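# Stack the on-edge row of magnet blocks flat

## Task

Take every magnet block in the row that is standing on its edge, lay each one flat, and pile them squarely on top of one another as a separate stack of their own on the bench; then release them.

## Robot and tools

ROBOT. Two arms: left_arm (on the +y side, carrying a left hand) and right_arm (carrying a right hand). Each hand has a thumb with two motors (turn and bend) and four fingers. Base positions in the scene frame: left_arm (-0.009, +0.231, 0) m, right_arm (+0.036, -0.293, 0) m, each yawed by a tiny amount. A camera stand sits behind the arms. Objects may occasionally get nudged by the scene itself.

FRAMES. Scene frame: origin at table-top height midway between the nominal bases, +x out over the table, +y toward left_arm, +z up. Fixed cameras and the table use it. Every hand pose, reading, target and offset for an arm uses that arm's own base frame, nearly parallel to the scene frame. Rotations turn about the Hand target's position. The hand point sits about 0.05 m in front of the palm and 0.15 m out from the wrist face; its +z runs along straight fingers, +y out of the palm, +x across the palm away from the thumb on the right hand (toward the thumb on the left hand). Finger centre lines lie 0.06 m behind the point (-y) and straight fingertips reach 0.06-0.07 m past it along +z. A wrist bracket on the little-finger side can strike things.

ROW LAYOUT. Both motion tools use rows of 28 numbers, all in [-1, 1], always covering both arms: left dx, dy, dz, rx, ry, rz, then left thumb_turn, thumb_bend, index, middle, ring, little, force_limit, speed; then the same 14 for the right arm. The six pose numbers are offsets (not poses) from that arm's current Hand target, in its base axes; 1.0 equals 0.6 m for dx/dy/dz and 180 degrees for rx/ry/rz, which together form a rotation vector. Zeros for all six re-request the existing Hand target. Finger values are absolute targets: -1 open/straight, +1 closed (thumb_turn +1 puts the thumb in front of the palm). force_limit maps -1..+1 to about 0..10 N (0..15 N for thumb motors); speed rises from near zero at -1 to full at +0.48 and above. Hand numbers never mean 'unchanged': to keep a hand as is, repeat its last sent eight numbers (or, if none sent yet, its hand_measured six plus hand_force_limit and hand_speed).

TOOLS.
execute_actions(actions, cameras): actions is a list of actions; each action is a list of up to 15 rows, each row one 1/30 s step; a short action holds its final row for the remaining steps. Every row in an action is measured from the Hand target at the start of that action, not from the prior row; a new action starts from the updated target, so repeating an offset keeps moving. cameras: list of names, ["all"], [] or null (null shows all only when actions is empty).
move(target, speed, blend, blocking, cameras): target is one 28-number row or a list of up to 15 rows; every row's offsets count from the Hand targets at the call's start. Hands move in straight lines, ending together, no obstacle avoidance; whole move capped at 10 s. speed in m/s, 0.002 to 4.3, default 0.25 (turn rate twice that in rad/s), one value or one per target. blend in metres rounds corners of a list; 0 stops at each. blocking=false returns early while motion continues. Result adds a move: line (done, off_target, moving, held, fault) and limits (paced = clipped pose, held = steps withheld). Avoid paths passing near an arm's own base.
wait(seconds 0-10): lets the scene run with last commands held.
stop(): brakes a running move.
zoom_image(camera, region [x0,y0,x1,y1] pixels, at most 504x504): enlarges part of that camera's latest image.
show_instructions(): shows the reference pages.
finished_scene(scene=1): ends the scene irreversibly.

RESULTS. end_effector_position (m) and end_effector_quat_wxyz per arm in its base frame; Hand target (the commanded pose after clipping); hand_measured, hand_stopped_by (moving, target, force, stalled, fault) and hand_load_n (positive when pushed open), each six values in motor order; joint positions, velocities and torques (torques include arm weight; numbers 3 and 4 wrap at ±28 N m). Executed actions also list some intermediate positions. Printed positions can be a few cm off; hands often rest 1-3 cm (sometimes 5 cm) below or short of the command without any contact, and a later command, even zeros, asks again. Commanded orientation is clipped to within 40 degrees of the current one per step.

GRIPPING. With the thumb turned in front, the hand grips objects roughly 0.035-0.065 m thick (handles to 0.025 m). A motor starts only when its target changes by at least 0.002; it stops on reaching target or force_limit, then locks. To tighten, raise force_limit and send a more closed target than measured; to loosen, send a more open one. Close at speed -0.94 or lower for a gentle grip. A lost grip shows as hand_load_n falling near 0.

CAMERAS. cam_head_left, cam_head_right, cam_high (672x504), cam_left_wrist, cam_right_wrist (616x616 fisheye).

AVOID. Dropping blocks or releasing them while moving, knocking anything off the table, fast impacts with the table or fixed objects, pushing hard past contact, overloading fingers, and any touch or grip between the two hands (this can fail the run). Long stretched holds heat motors: a MOTOR HOT line appears at 85 °C and at 100 °C the arm drops for 30-60 s. Joint ranges: waist ±2.880, shoulder 0 to 3.142, elbow 0 to 3.019, wrist pitch -1.693 to 1.571, wrist yaw ±1.571, wrist roll ±2.094 rad.

Each tool is called after "Emit:" in YAML: its name, and indented under it one key for each argument.

Reference images:

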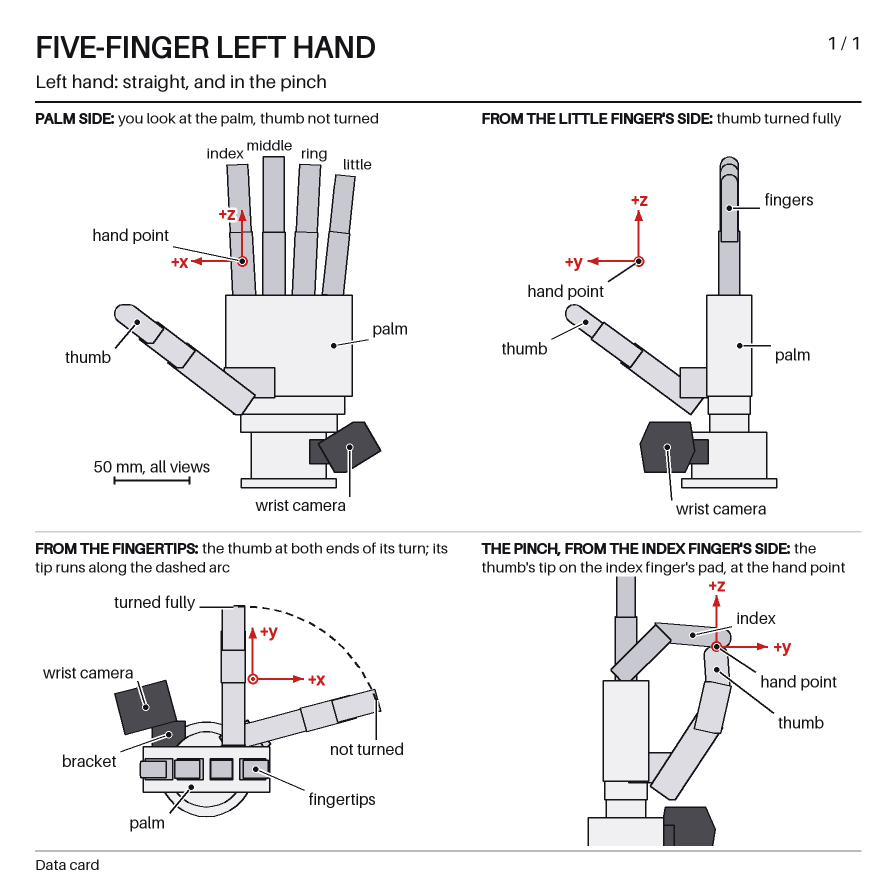

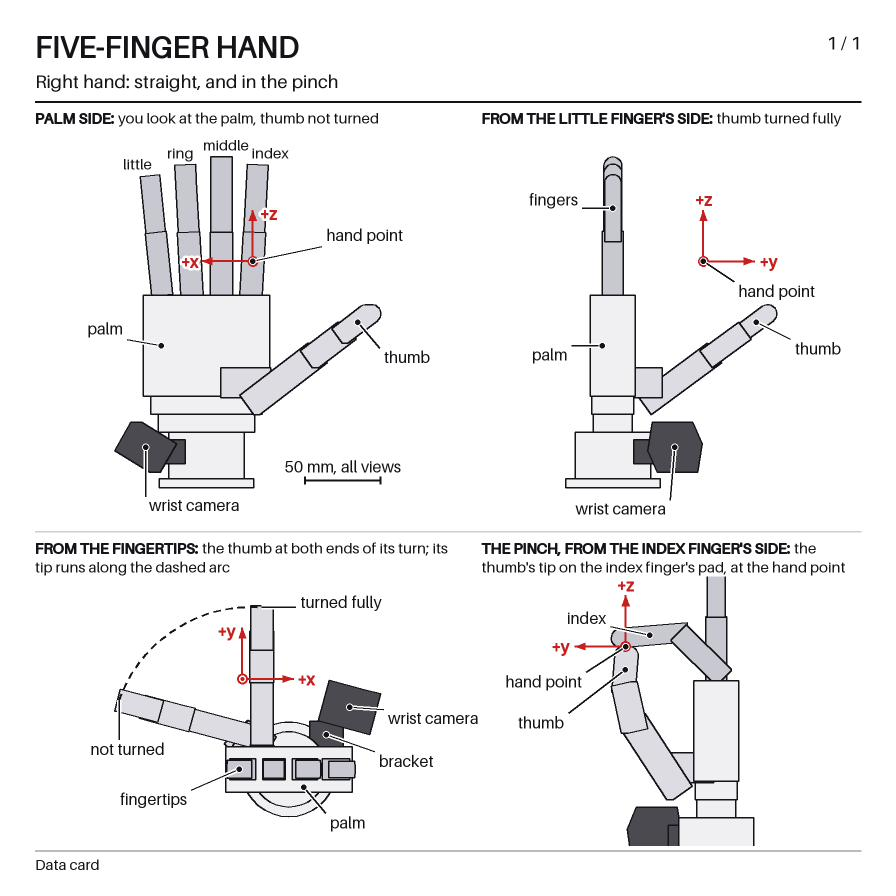

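## Session

Emit:
execute_actions:
  actions: []

Scene clock: 0.00 s.
left_arm: end_effector_position=(+0.2799, +0.0284, +0.1808) hand_measured=(-1.000, -1.000, -1.000, -1.000, -1.000, -1.000) hand_load_n=(+0.0, +0.0, +0.0, +0.0, +0.0, +0.0) hand_stopped_by=(target, target, target, target, target, target) hand_force_limit=0.00 hand_speed=-0.80 end_effector_quat_wxyz=(-0.028, +0.909, -0.417, +0.007) | right_arm: end_effector_position=(+0.6001, +0.4792, +0.3183) hand_measured=(-1.000, -1.000, -1.000, -1.000, -1.000, -1.000) hand_load_n=(+0.0, +0.0, +0.0, +0.0, +0.0, +0.0) hand_stopped_by=(target, target, target, target, target, target) hand_force_limit=0.00 hand_speed=-0.80 end_effector_quat_wxyz=(+0.270, -0.556, +0.785, -0.040)
Joint positions: left_arm=[0.271 1.146 1.011 -1.39 -0.033 -0.439] | right_arm=[0.606 2.123 2.497 -1.395 0.071 0.924]
Joint velocities: within noise
Joint torques (N m): no reading
Motor temperatures (°C): left_arm=[26 27 24 24 24 23] | right_arm=[25 27 28 25 26 22]
Heat: left arm: hottest shoulder 27 °C; right arm: hottest elbow 28 °C.
Hand target: left_arm +0.2880, +0.0307, +0.1901; -0.036, +0.908, -0.416, +0.018 | right_arm +0.6041, +0.4820, +0.3199; +0.276, -0.555, +0.784, -0.040

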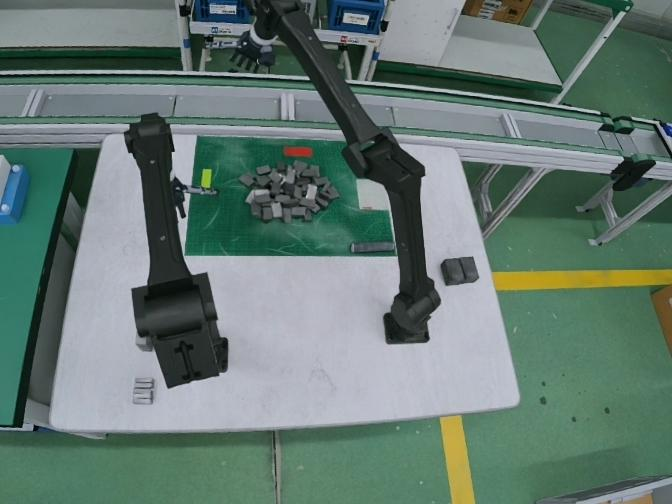

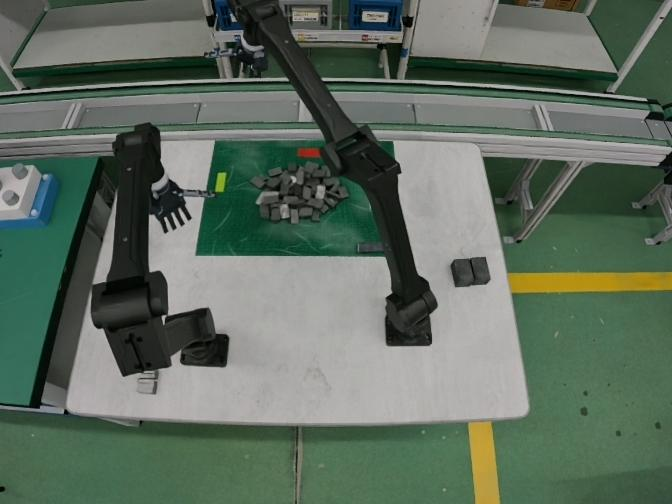

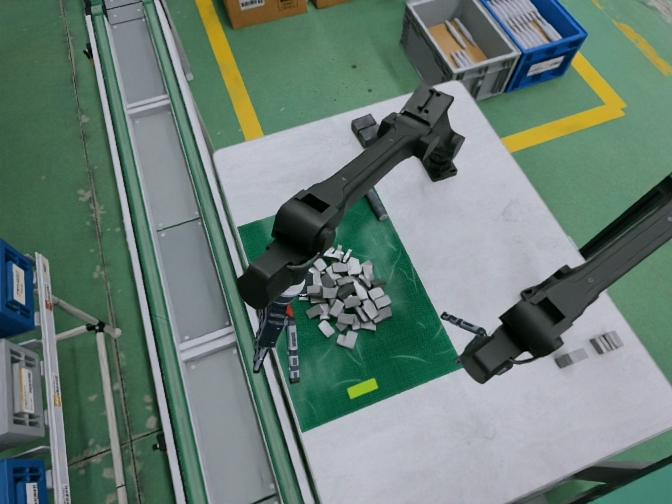

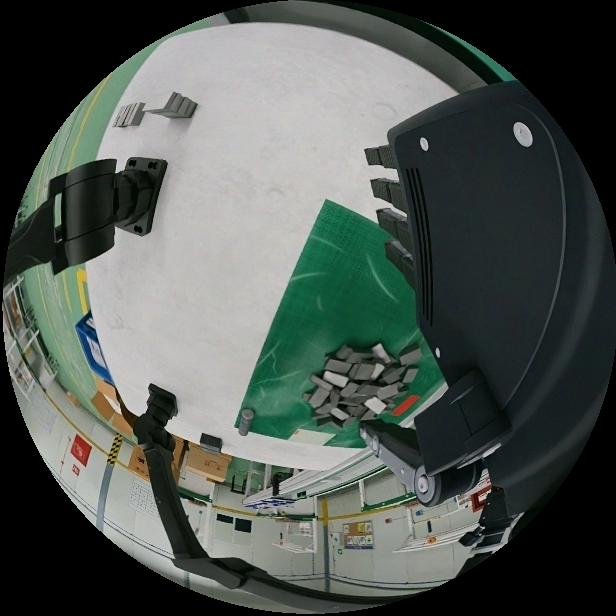

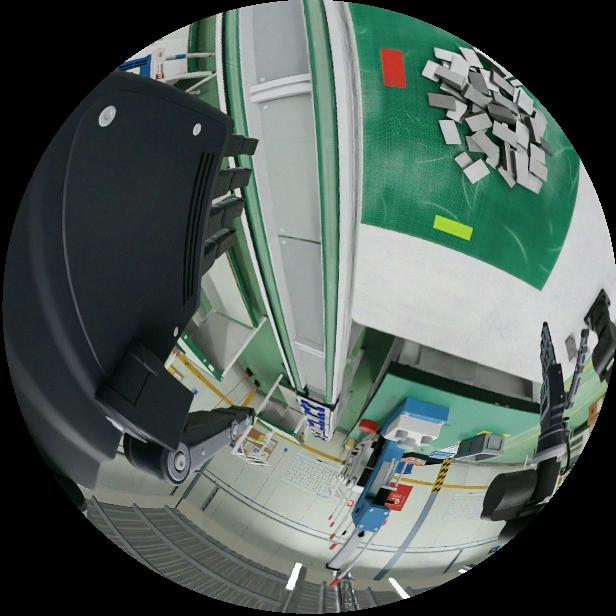

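Emit:
zoom_image:
  camera: "cam_head_left"
  region: [100, 320, 220, 420]

Emit:
zoom_image:
  camera: "cam_high"
  region: [530, 300, 650, 400]

Emit:
zoom_image:
  camera: "cam_left_wrist"
  region: [90, 70, 220, 180]

Emit:
zoom_image:
  camera: "cam_head_left"
  region: [340, 220, 500, 300]

Emit:
zoom_image:
  camera: "cam_head_right"
  region: [100, 320, 220, 420]

Scaled by 4.200.

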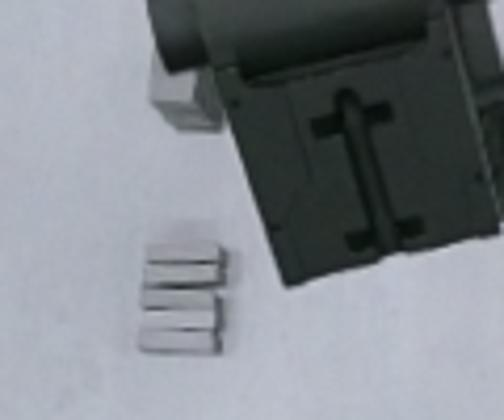

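Scaled by 4.200.

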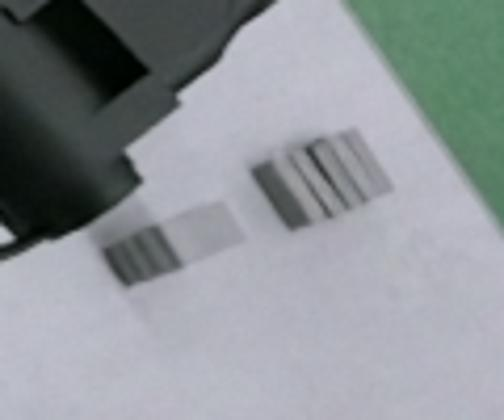

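Scaled by 3.877 from the camera's 616x616 image, which has a finer 880x880 frame.

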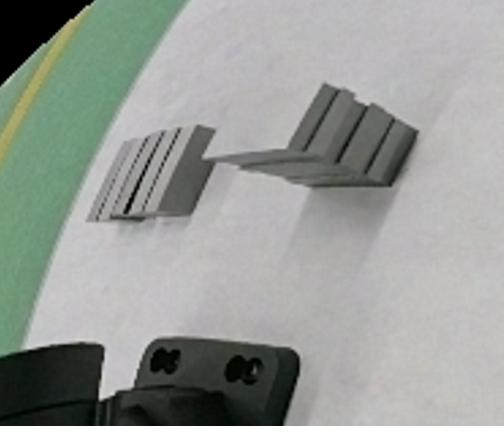

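Scaled by 3.150.

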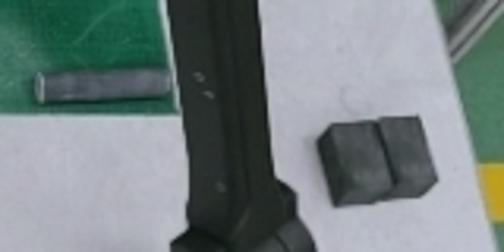

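Scaled by 4.200.

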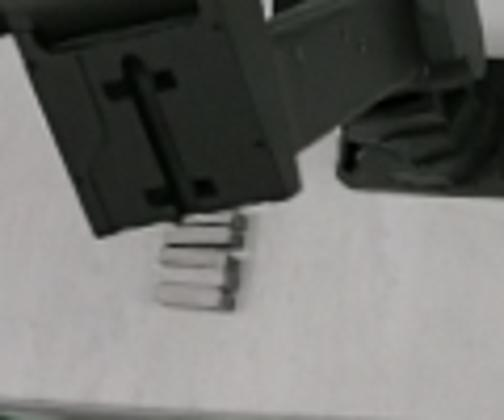

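Emit:
move:
  target: [0.22, 0.05, 0.15, 0,0,0, -1,-1,-1,-1,-1,-1, 0, -0.8, -0.373, -0.803, 0.067, 0,0,-0.2, -1,-1,-1,-1,-1,-1, 0, -0.8]
  speed: 0.3
  cameras: ["all"]

Scene clock: 406.57 s.
left_arm: end_effector_position=(+0.4039, +0.0621, +0.2622) hand_measured=(-1.000, -1.000, -1.000, -1.000, -1.000, -1.000) hand_load_n=(+0.0, +0.0, +0.0, +0.0, +0.0, +0.0) hand_stopped_by=(target, target, target, target, target, target) hand_force_limit=0.00 hand_speed=-0.80 end_effector_quat_wxyz=(-0.023, +0.910, -0.415, +0.001) | right_arm: end_effector_position=(+0.3846, -0.0024, +0.3712) hand_measured=(-1.000, -1.000, -1.000, -1.000, -1.000, -1.000) hand_load_n=(+0.0, +0.0, +0.0, +0.0, +0.0, +0.0) hand_stopped_by=(target, target, target, target, target, target) hand_force_limit=0.00 hand_speed=-0.80 end_effector_quat_wxyz=(+0.264, -0.278, +0.914, -0.131)
Joint positions: left_arm=[0.27 1.485 1.536 -1.591 -0.033 -0.445] | right_arm=[-0.178 1.017 1.323 -1.28 -0.008 0.804]
Joint torques (N m): left_arm=[-0.62 -10.05 13.86 0.05 -0.03 0.04] | right_arm=[0.38 -4.07 10.26 0.95 -0.21 -0.17]
Motor temperatures (°C): left_arm=[26 27 35 23 22 23] | right_arm=[25 34 37 24 24 21]
Heat: left arm: hottest elbow 35 °C; right arm: hottest elbow 37 °C.
Hand target: left_arm +0.4201, +0.0606, +0.2802; -0.037, +0.908, -0.416, +0.018 | right_arm +0.3803, +0.0002, +0.3600; +0.250, -0.286, +0.917, -0.123
Off the commanded pose: left_arm 0.024 m, 2 deg | right_arm 0.012 m, 2 deg.
move: off_target (left_arm, right_arm)

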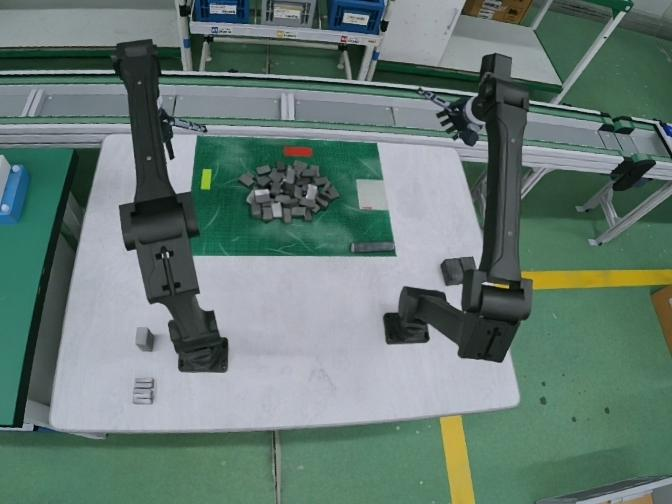

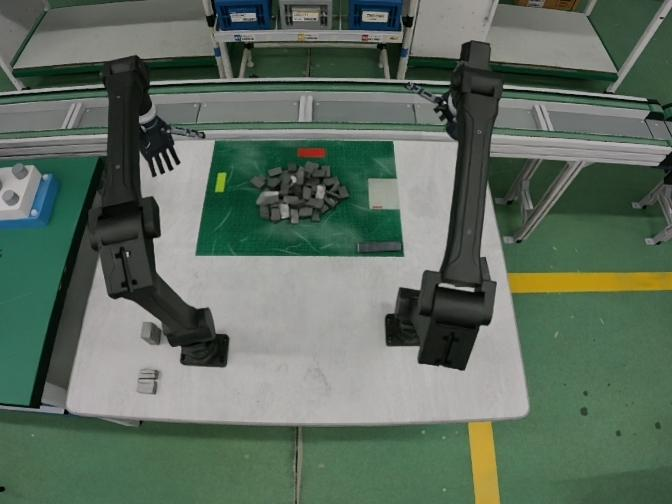

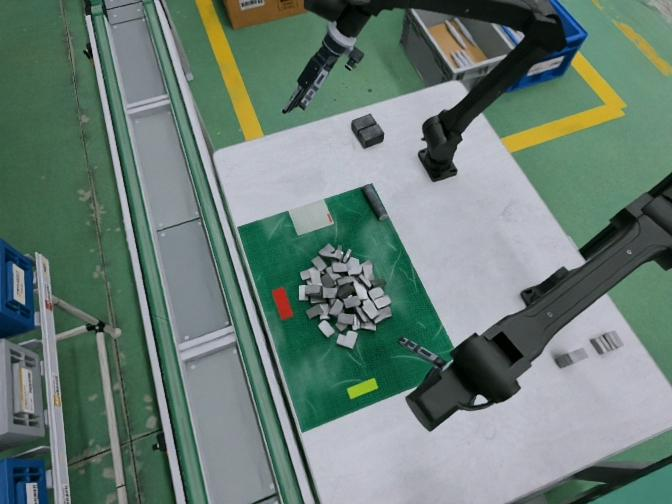

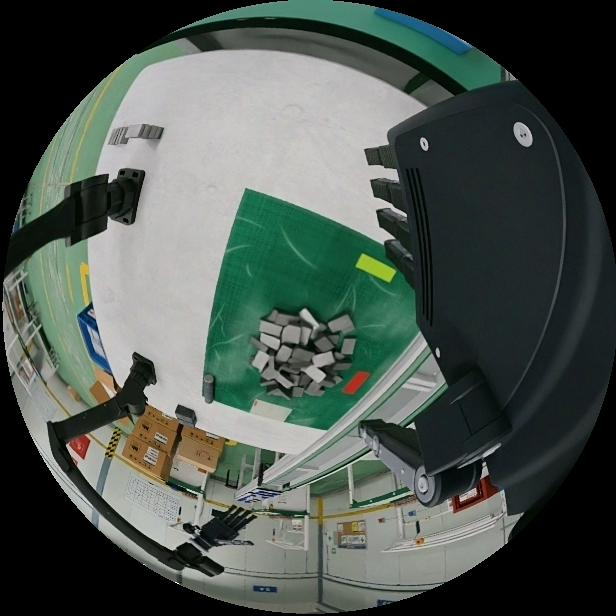

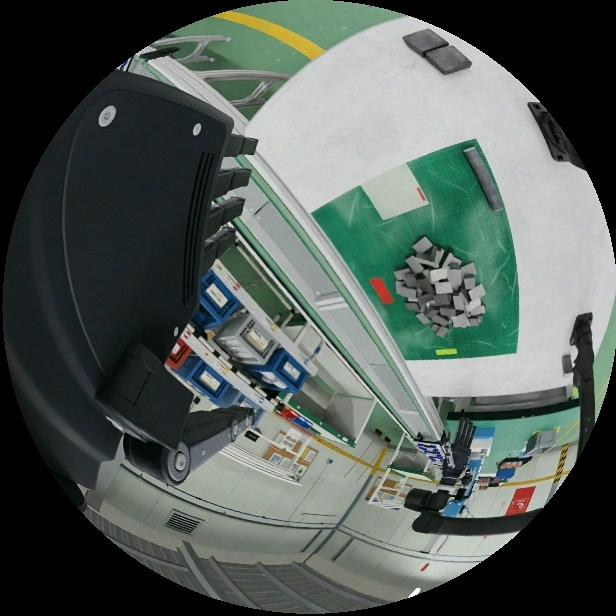

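Emit:
zoom_image:
  camera: "cam_head_left"
  region: [110, 310, 210, 410]

Emit:
zoom_image:
  camera: "cam_head_right"
  region: [110, 310, 210, 410]

Emit:
zoom_image:
  camera: "cam_high"
  region: [540, 310, 640, 390]

Emit:
zoom_image:
  camera: "cam_left_wrist"
  region: [90, 100, 190, 200]

Scaled by 5.040.

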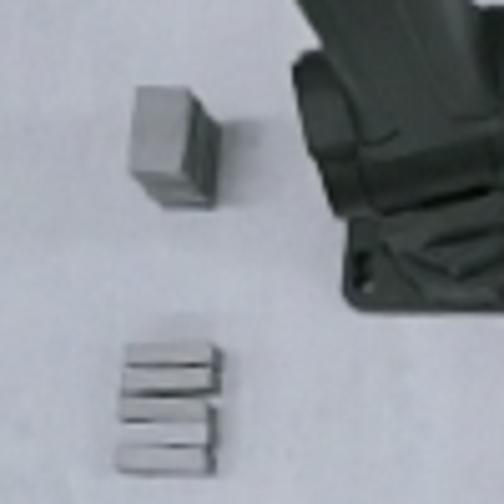

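Scaled by 5.040.

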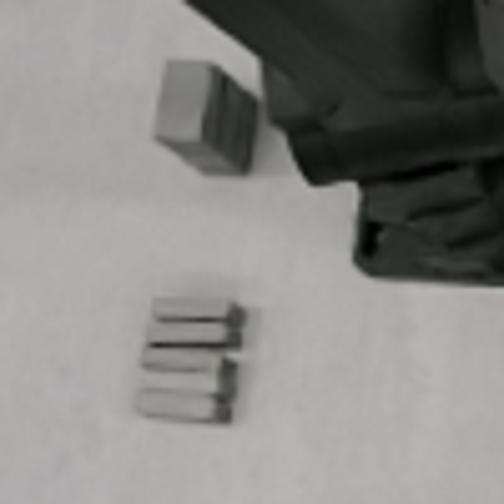

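Scaled by 5.040.

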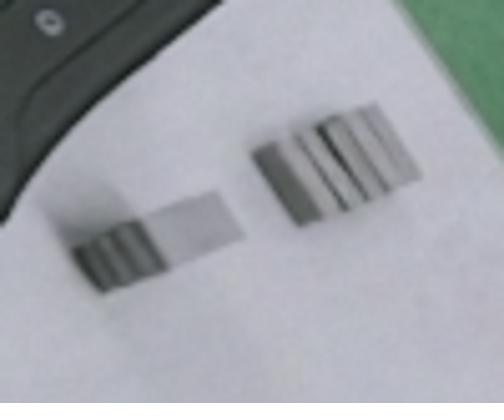

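Scaled by 5.040 from the camera's 616x616 image, which has a finer 880x880 frame.

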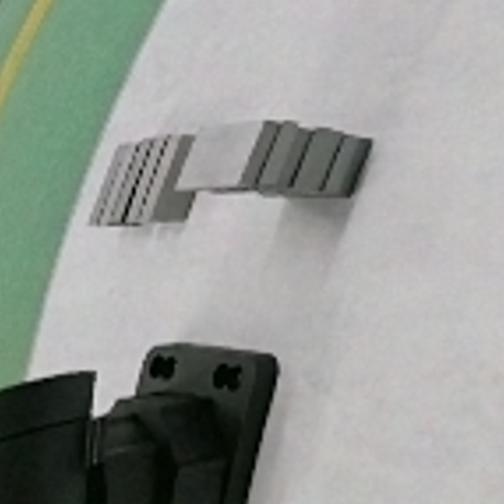

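Emit:
move:
  target:
    - [-0.283, 0.316, 0.066, -0.05,0.024,0.136, -1,-1,-1,-1,-1,-1, 0, -0.8, 0,0,0, 0,0,0, -1,-1,-1,-1,-1,-1, 0, -0.8]
    - [-0.791, 0.112, 0.033, -0.103,0.048,0.272, -1,-1,-1,-1,-1,-1, 0, -0.8, 0,0,0, 0,0,0, -1,-1,-1,-1,-1,-1, 0, -0.8]
  speed: 0.25
  blend: [0.05, 0]
  cameras: ["all"]

Scene clock: 591.33 s.
left_arm: end_effector_position=(-0.0550, +0.1307, +0.3042) hand_measured=(-1.000, -1.000, -1.000, -1.000, -1.000, -1.000) hand_load_n=(+0.0, +0.0, +0.0, +0.0, +0.0, +0.0) hand_stopped_by=(target, target, target, target, target, target) hand_force_limit=0.00 hand_speed=-0.80 end_effector_quat_wxyz=(-0.140, +0.987, +0.000, -0.083) | right_arm: end_effector_position=(+0.3846, -0.0024, +0.3712) hand_measured=(-1.000, -1.000, -1.000, -1.000, -1.000, -1.000) hand_load_n=(+0.0, -0.5, +0.0, +0.0, +0.0, +0.0) hand_stopped_by=(target, target, target, target, target, target) hand_force_limit=0.00 hand_speed=-0.80 end_effector_quat_wxyz=(+0.264, -0.278, +0.914, -0.131)
Joint positions: left_arm=[1.944 0.688 1.11 -1.671 -0.052 0.382] | right_arm=[-0.178 1.017 1.323 -1.28 -0.008 0.804]
Joint torques (N m): left_arm=[0.38 1.79 7.51 0.72 -0.12 0.19] | right_arm=[0.5 -4.37 10.25 0.98 -0.22 -0.16]
Motor temperatures (°C): left_arm=[26 28 45 22 22 23] | right_arm=[25 29 36 24 24 21]
Heat: left arm: hottest elbow 45 °C; right arm: hottest elbow 36 °C.
Hand target: left_arm -0.0545, +0.1277, +0.3000; +0.132, +0.991, +0.002, +0.000 | right_arm +0.3803, +0.0002, +0.3600; +0.250, -0.286, +0.917, -0.123
Off the commanded pose: left_arm 0.005 m, 33 deg | right_arm 0.012 m, 2 deg.
joint sent to its limit (left arm) — joint 4 (wrist pitch), lower limit. The joint targets are off in orientation, not in position.
move: off_target (left_arm, right_arm)

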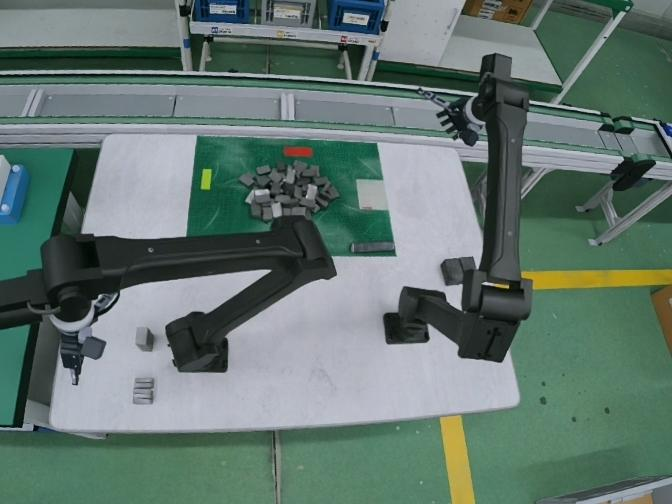

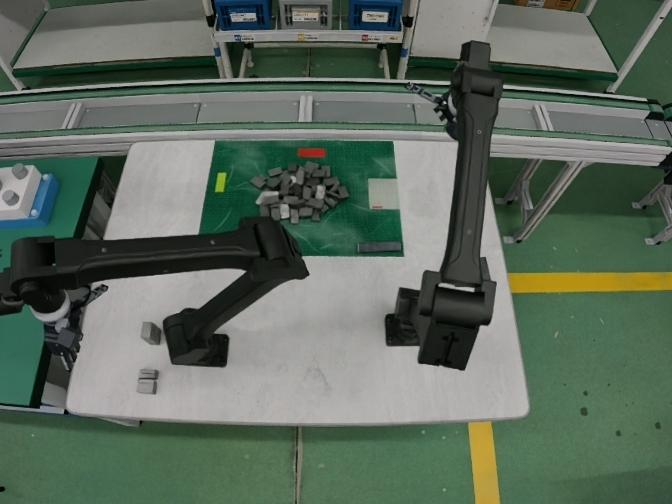

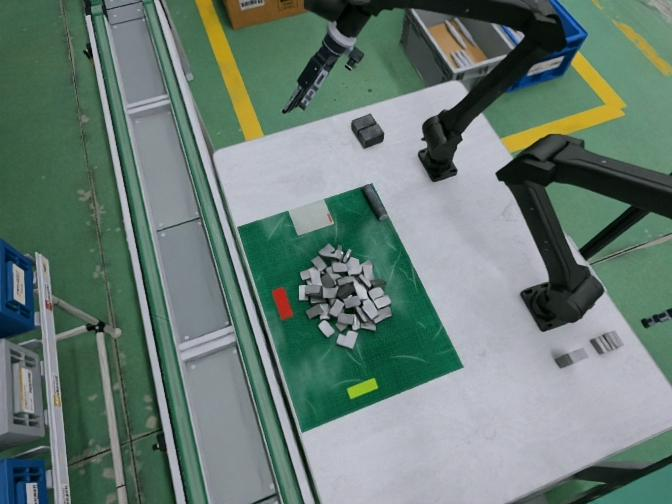

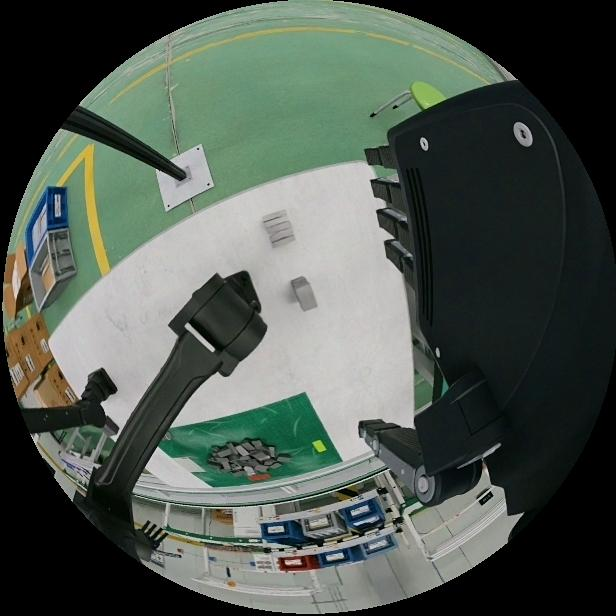

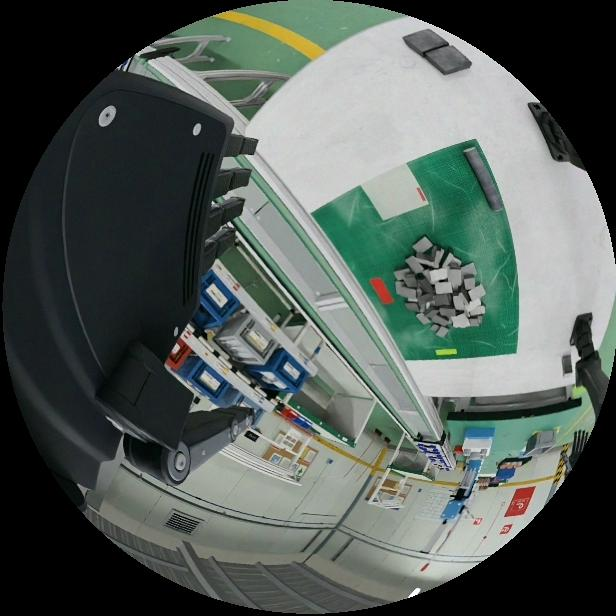

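Emit:
zoom_image:
  camera: "cam_left_wrist"
  region: [230, 180, 350, 330]

Scaled by 3.360 from the camera's 616x616 image, which has a finer 880x880 frame.

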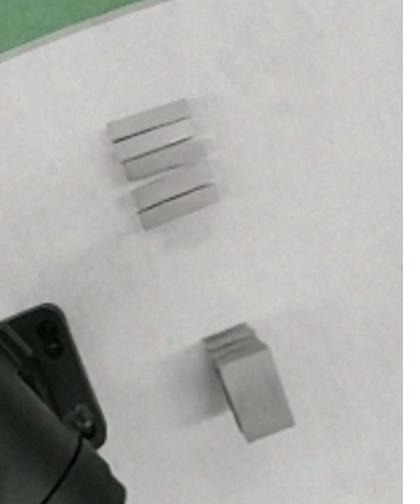

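Emit:
move:
  target: [0.0, -0.09, -0.167, 0,0,0, -1,-1,-1,-1,-1,-1, 0, -0.8, 0,0,0, 0,0,0, -1,-1,-1,-1,-1,-1, 0, -0.8]
  speed: 0.2
  cameras: ["cam_head_left", "cam_high", "cam_left_wrist"]

Scene clock: 627.13 s.
left_arm: end_effector_position=(-0.0553, +0.0795, +0.1997) hand_measured=(-1.000, -1.000, -1.000, -1.000, -1.000, -1.000) hand_load_n=(+0.0, +0.0, +0.0, +0.0, +0.0, +0.0) hand_stopped_by=(target, target, target, target, target, target) hand_force_limit=0.00 hand_speed=-0.80 end_effector_quat_wxyz=(+0.031, +0.999, +0.000, -0.034) | right_arm: end_effector_position=(+0.3846, -0.0024, +0.3712) hand_measured=(-1.000, -1.000, -1.000, -1.000, -1.000, -1.000) hand_load_n=(+0.0, +0.0, +0.0, +0.0, +0.0, +0.0) hand_stopped_by=(target, target, target, target, target, target) hand_force_limit=0.00 hand_speed=-0.80 end_effector_quat_wxyz=(+0.264, -0.278, +0.914, -0.131)
Joint positions: left_arm=[2.023 0.744 0.818 -1.671 -0.088 0.451] | right_arm=[-0.178 1.017 1.323 -1.28 -0.008 0.804]
Joint torques (N m): left_arm=[1.44 0.62 7.91 0.03 -0.15 0.2] | right_arm=[0.5 -4.07 10.25 0.91 -0.21 -0.17]
Motor temperatures (°C): left_arm=[26 27 39 22 22 23] | right_arm=[25 29 36 24 24 21]
Heat: left arm: hottest elbow 39 °C; right arm: hottest elbow 36 °C.
Hand target: left_arm -0.0545, +0.0737, +0.1997; +0.132, +0.991, +0.002, +0.000 | right_arm +0.3803, +0.0002, +0.3600; +0.250, -0.286, +0.917, -0.123
Off the commanded pose: left_arm 0.006 m, 12 deg | right_arm 0.012 m, 2 deg.
joint sent to its limit (left arm) — joint 4 (wrist pitch), lower limit. The joint targets are off in orientation, not in position.
move: off_target (left_arm, right_arm)
Images, in order (width x height): cam_head_left 672x504, cam_high 672x504, cam_left_wrist 616x616.

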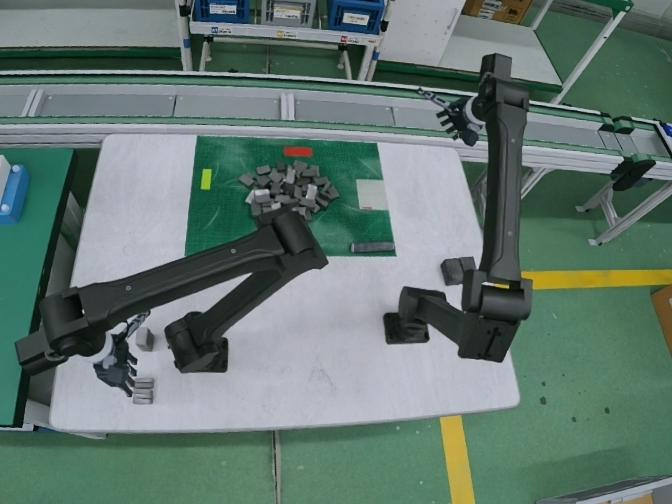

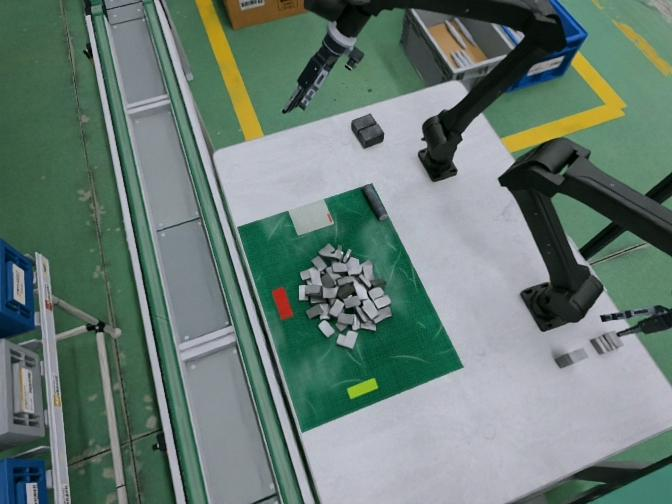

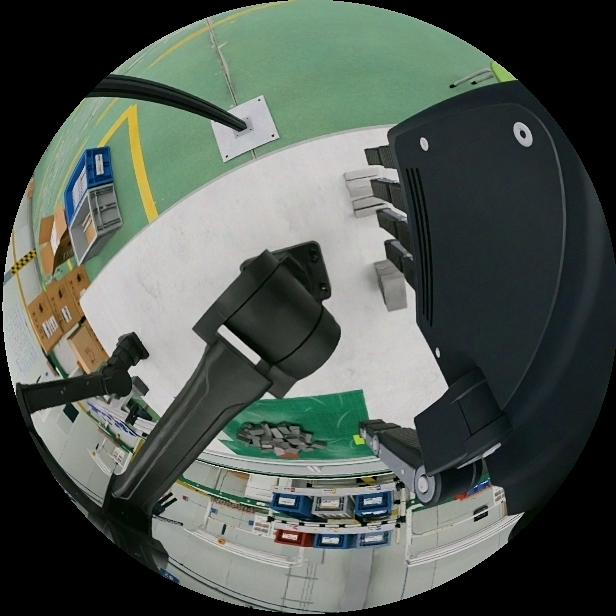

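Emit:
move:
  target:
    - [0,0,0,0,0,0, -1,-1,-1,0.9,0.9,0.9, 0, 0.0, 0,0,0, 0,0,0, -1,-1,-1,-1,-1,-1, 0, -0.8]
    - [-0.0127,-0.0538,-0.09, 0.039,0,0, -1,-1,-1,0.9,0.9,0.9, 0, 0.0, 0,0,0, 0,0,0, -1,-1,-1,-1,-1,-1, 0, -0.8]
  speed: 0.15
  cameras: ["cam_head_left", "cam_high", "cam_left_wrist"]

Emit:
zoom_image:
  camera: "cam_left_wrist"
  region: [300, 120, 460, 300]

Scene clock: 701.90 s.
left_arm: end_effector_position=(-0.0612, +0.0425, +0.1481) hand_measured=(-1.000, -1.000, -1.000, +0.900, +0.900, +0.900) hand_load_n=(+0.0, -0.5, +0.0, +0.0, +0.0, +0.0) hand_stopped_by=(target, target, target, target, target, target) hand_force_limit=0.00 hand_speed=0.00 end_effector_quat_wxyz=(+0.074, +0.997, +0.000, +0.000) | right_arm: end_effector_position=(+0.3846, -0.0024, +0.3712) hand_measured=(-1.000, -1.000, -1.000, -1.000, -1.000, -1.000) hand_load_n=(+0.0, +0.0, +0.0, +0.0, +0.0, +0.0) hand_stopped_by=(target, target, target, target, target, target) hand_force_limit=0.00 hand_speed=-0.80 end_effector_quat_wxyz=(+0.264, -0.278, +0.914, -0.131)
Joint positions: left_arm=[2.188 0.741 0.658 -1.61 -0.085 0.612] | right_arm=[-0.178 1.017 1.323 -1.28 -0.008 0.804]
Joint torques (N m): left_arm=[1.38 0.15 7.9 0.42 -0.06 0.15] | right_arm=[0.44 -4.19 10.21 0.98 -0.23 -0.18]
Heat: left arm: hottest elbow 35 °C; right arm: hottest elbow 36 °C.
Hand target: left_arm -0.0621, +0.0415, +0.1457; +0.071, +0.997, +0.002, +0.000 | right_arm +0.3803, +0.0002, +0.3600; +0.250, -0.286, +0.917, -0.123
Off the commanded pose: left_arm 0.003 m, 0 deg | right_arm 0.012 m, 2 deg.
move: off_target (right_arm)
Images, in order (width x height): cam_head_left 672x504, cam_high 672x504, cam_left_wrist 616x616.

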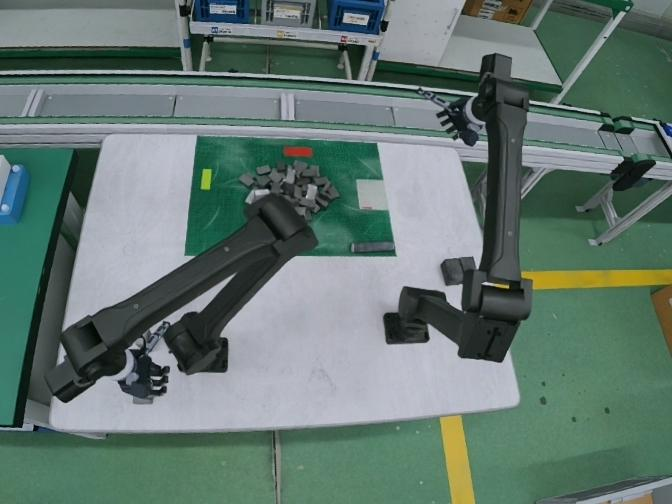

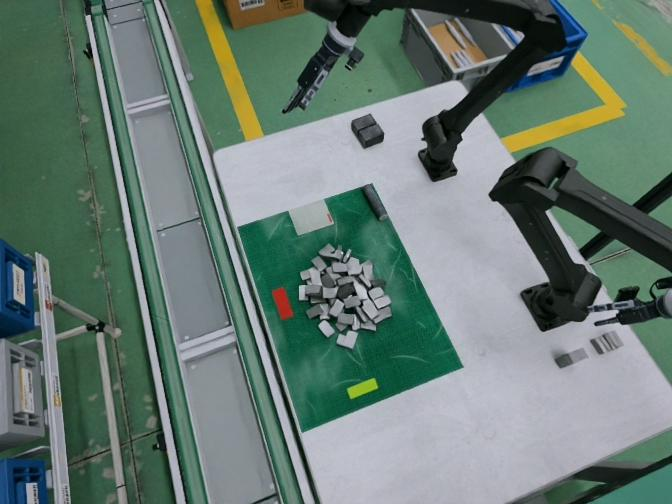

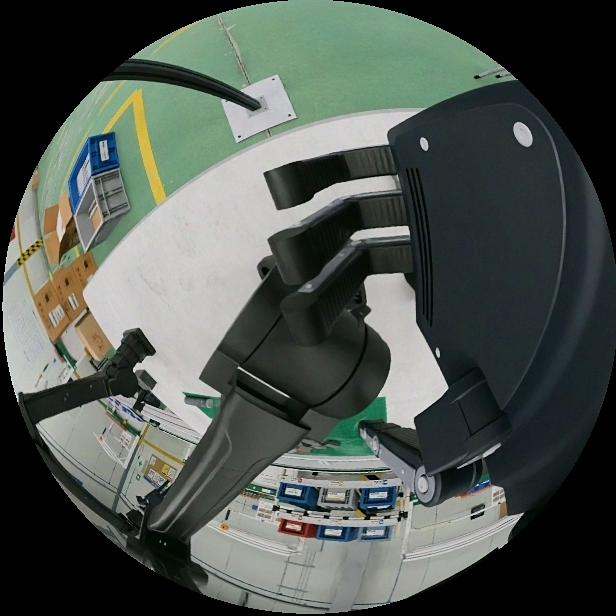

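Scaled by 2.800 from the camera's 616x616 image, which has a finer 880x880 frame.

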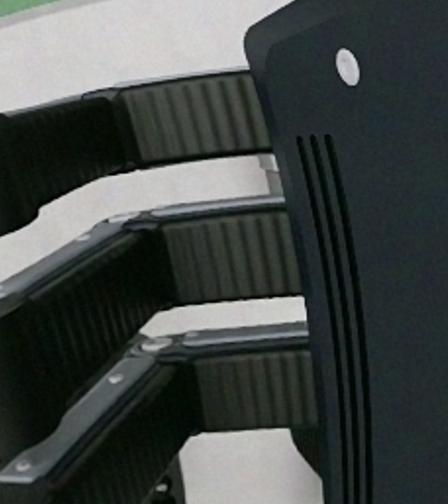

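Emit:
zoom_image:
  camera: "cam_high"
  region: [550, 270, 670, 390]

Emit:
zoom_image:
  camera: "cam_head_left"
  region: [90, 310, 210, 430]

Scaled by 4.200.

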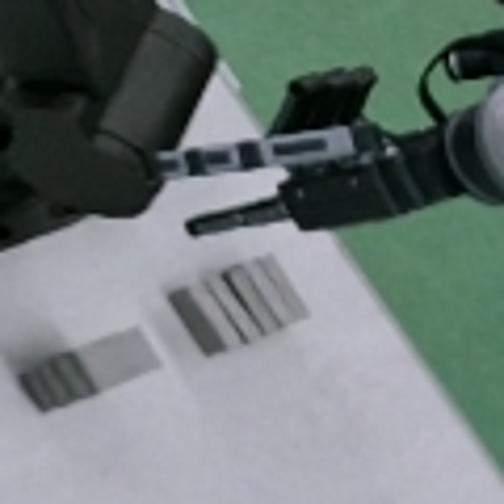

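Scaled by 4.200.

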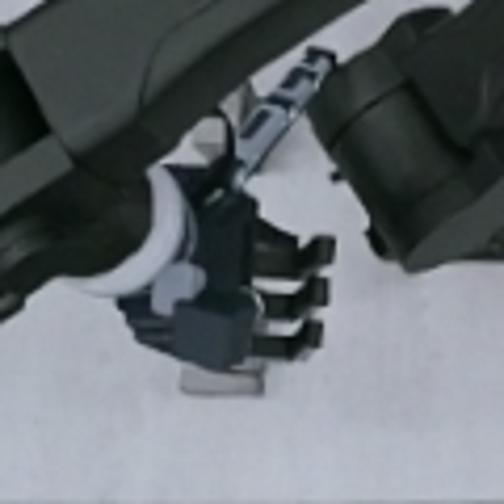

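Emit:
move:
  target: [0,0,-0.065,0,0,0, -1,-1,-1,0.9,0.9,0.9, 0, 0.0, 0,0,0, 0,0,0, -1,-1,-1,-1,-1,-1, 0, -0.8]
  speed: 0.15
  cameras: ["cam_head_left", "cam_head_right", "cam_high", "cam_left_wrist"]

Emit:
zoom_image:
  camera: "cam_high"
  region: [550, 290, 640, 380]

Emit:
zoom_image:
  camera: "cam_head_right"
  region: [90, 310, 210, 430]

Scene clock: 767.43 s.
left_arm: end_effector_position=(-0.0619, +0.0435, +0.1472) hand_measured=(-1.000, -1.000, -1.000, +0.900, +0.900, +0.900) hand_load_n=(+0.0, +0.0, +0.0, +0.0, +0.0, +0.0) hand_stopped_by=(target, target, target, target, target, target) hand_force_limit=0.00 hand_speed=0.00 end_effector_quat_wxyz=(+0.072, +0.997, +0.000, -0.001) | right_arm: end_effector_position=(+0.3846, -0.0024, +0.3712) hand_measured=(-1.000, -1.000, -1.000, -1.000, -1.000, -1.000) hand_load_n=(+0.0, +0.0, +0.0, +0.0, +0.0, +0.0) hand_stopped_by=(target, target, target, target, target, target) hand_force_limit=0.00 hand_speed=-0.80 end_effector_quat_wxyz=(+0.264, -0.278, +0.914, -0.131)
Joint positions: left_arm=[2.188 0.741 0.657 -1.604 -0.085 0.612] | right_arm=[-0.178 1.017 1.323 -1.28 -0.008 0.804]
Joint torques (N m): left_arm=[0.38 0.67 8.5 0.03 -0.09 0.11] | right_arm=[0.38 -4.13 10.29 0.9 -0.22 -0.18]
Motor temperatures (°C): left_arm=[25 27 34 22 22 23] | right_arm=[25 28 36 24 24 21]
Heat: left arm: hottest elbow 34 °C; right arm: hottest elbow 36 °C.
Hand target: left_arm -0.0618, +0.0433, +0.1475; +0.073, +0.997, +0.000, -0.001 (not the last commanded pose) | right_arm +0.3803, +0.0002, +0.3600; +0.250, -0.286, +0.917, -0.123
Off the commanded pose: left_arm 0.041 m, 0 deg | right_arm 0.012 m, 2 deg.
move: held (left_arm; a check stopped the path), off_target (right_arm); limits=held
pose unreachable (left arm): on one or more control steps of this call, first in action 0 (counted from 0), this arm could not follow its commanded pose, so it was not sent that pose on those steps. It may still have moved: this result reports where it is.
cause: moving toward the commanded pose would bring two parts of the arm too close to each other (joints 3 (elbow) to 6 (wrist roll) lie between them).
Images, in order (width x height): cam_head_left 672x504, cam_head_right 672x504, cam_high 672x504, cam_left_wrist 616x616.

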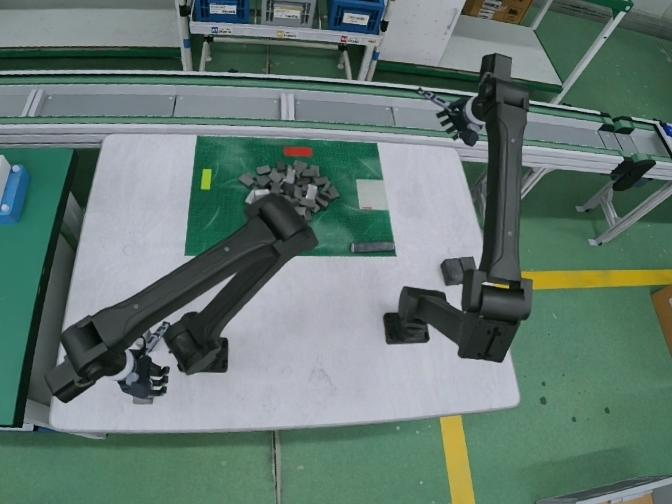

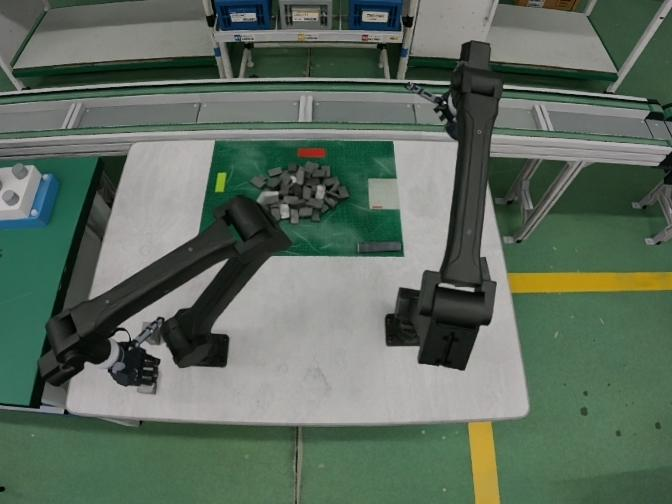

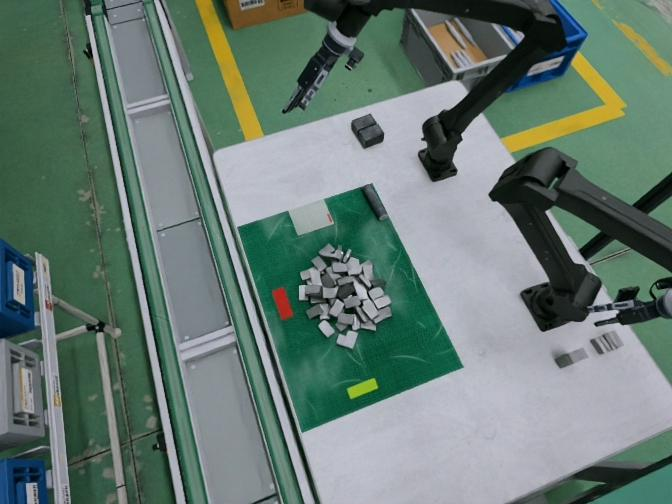

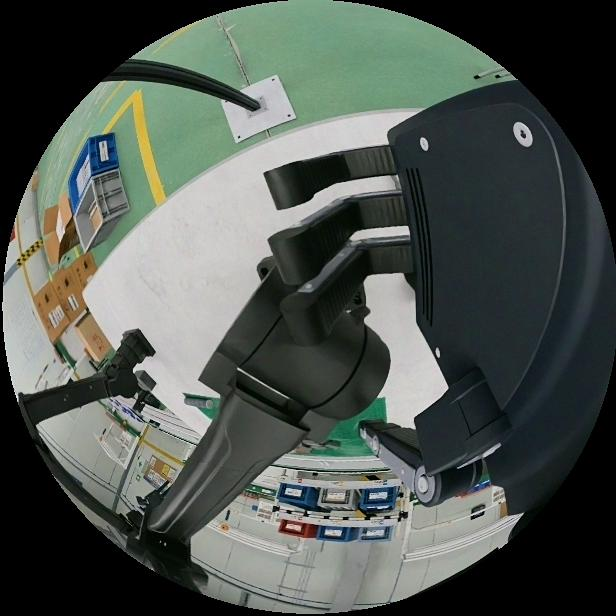

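Scaled by 5.600.

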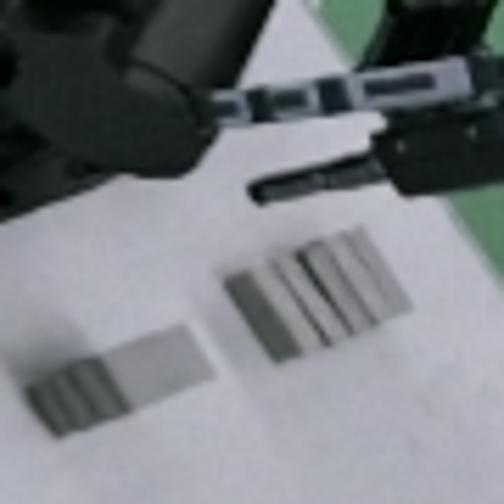

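Scaled by 4.200.

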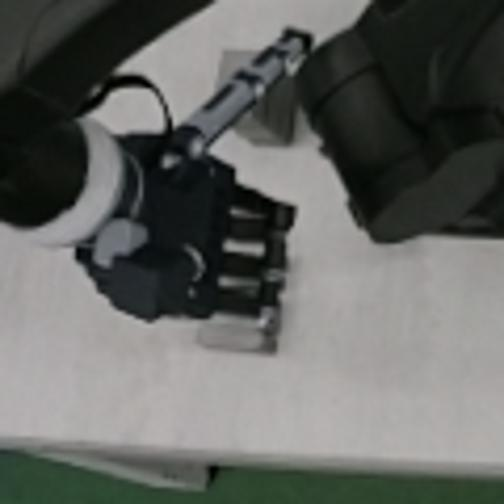

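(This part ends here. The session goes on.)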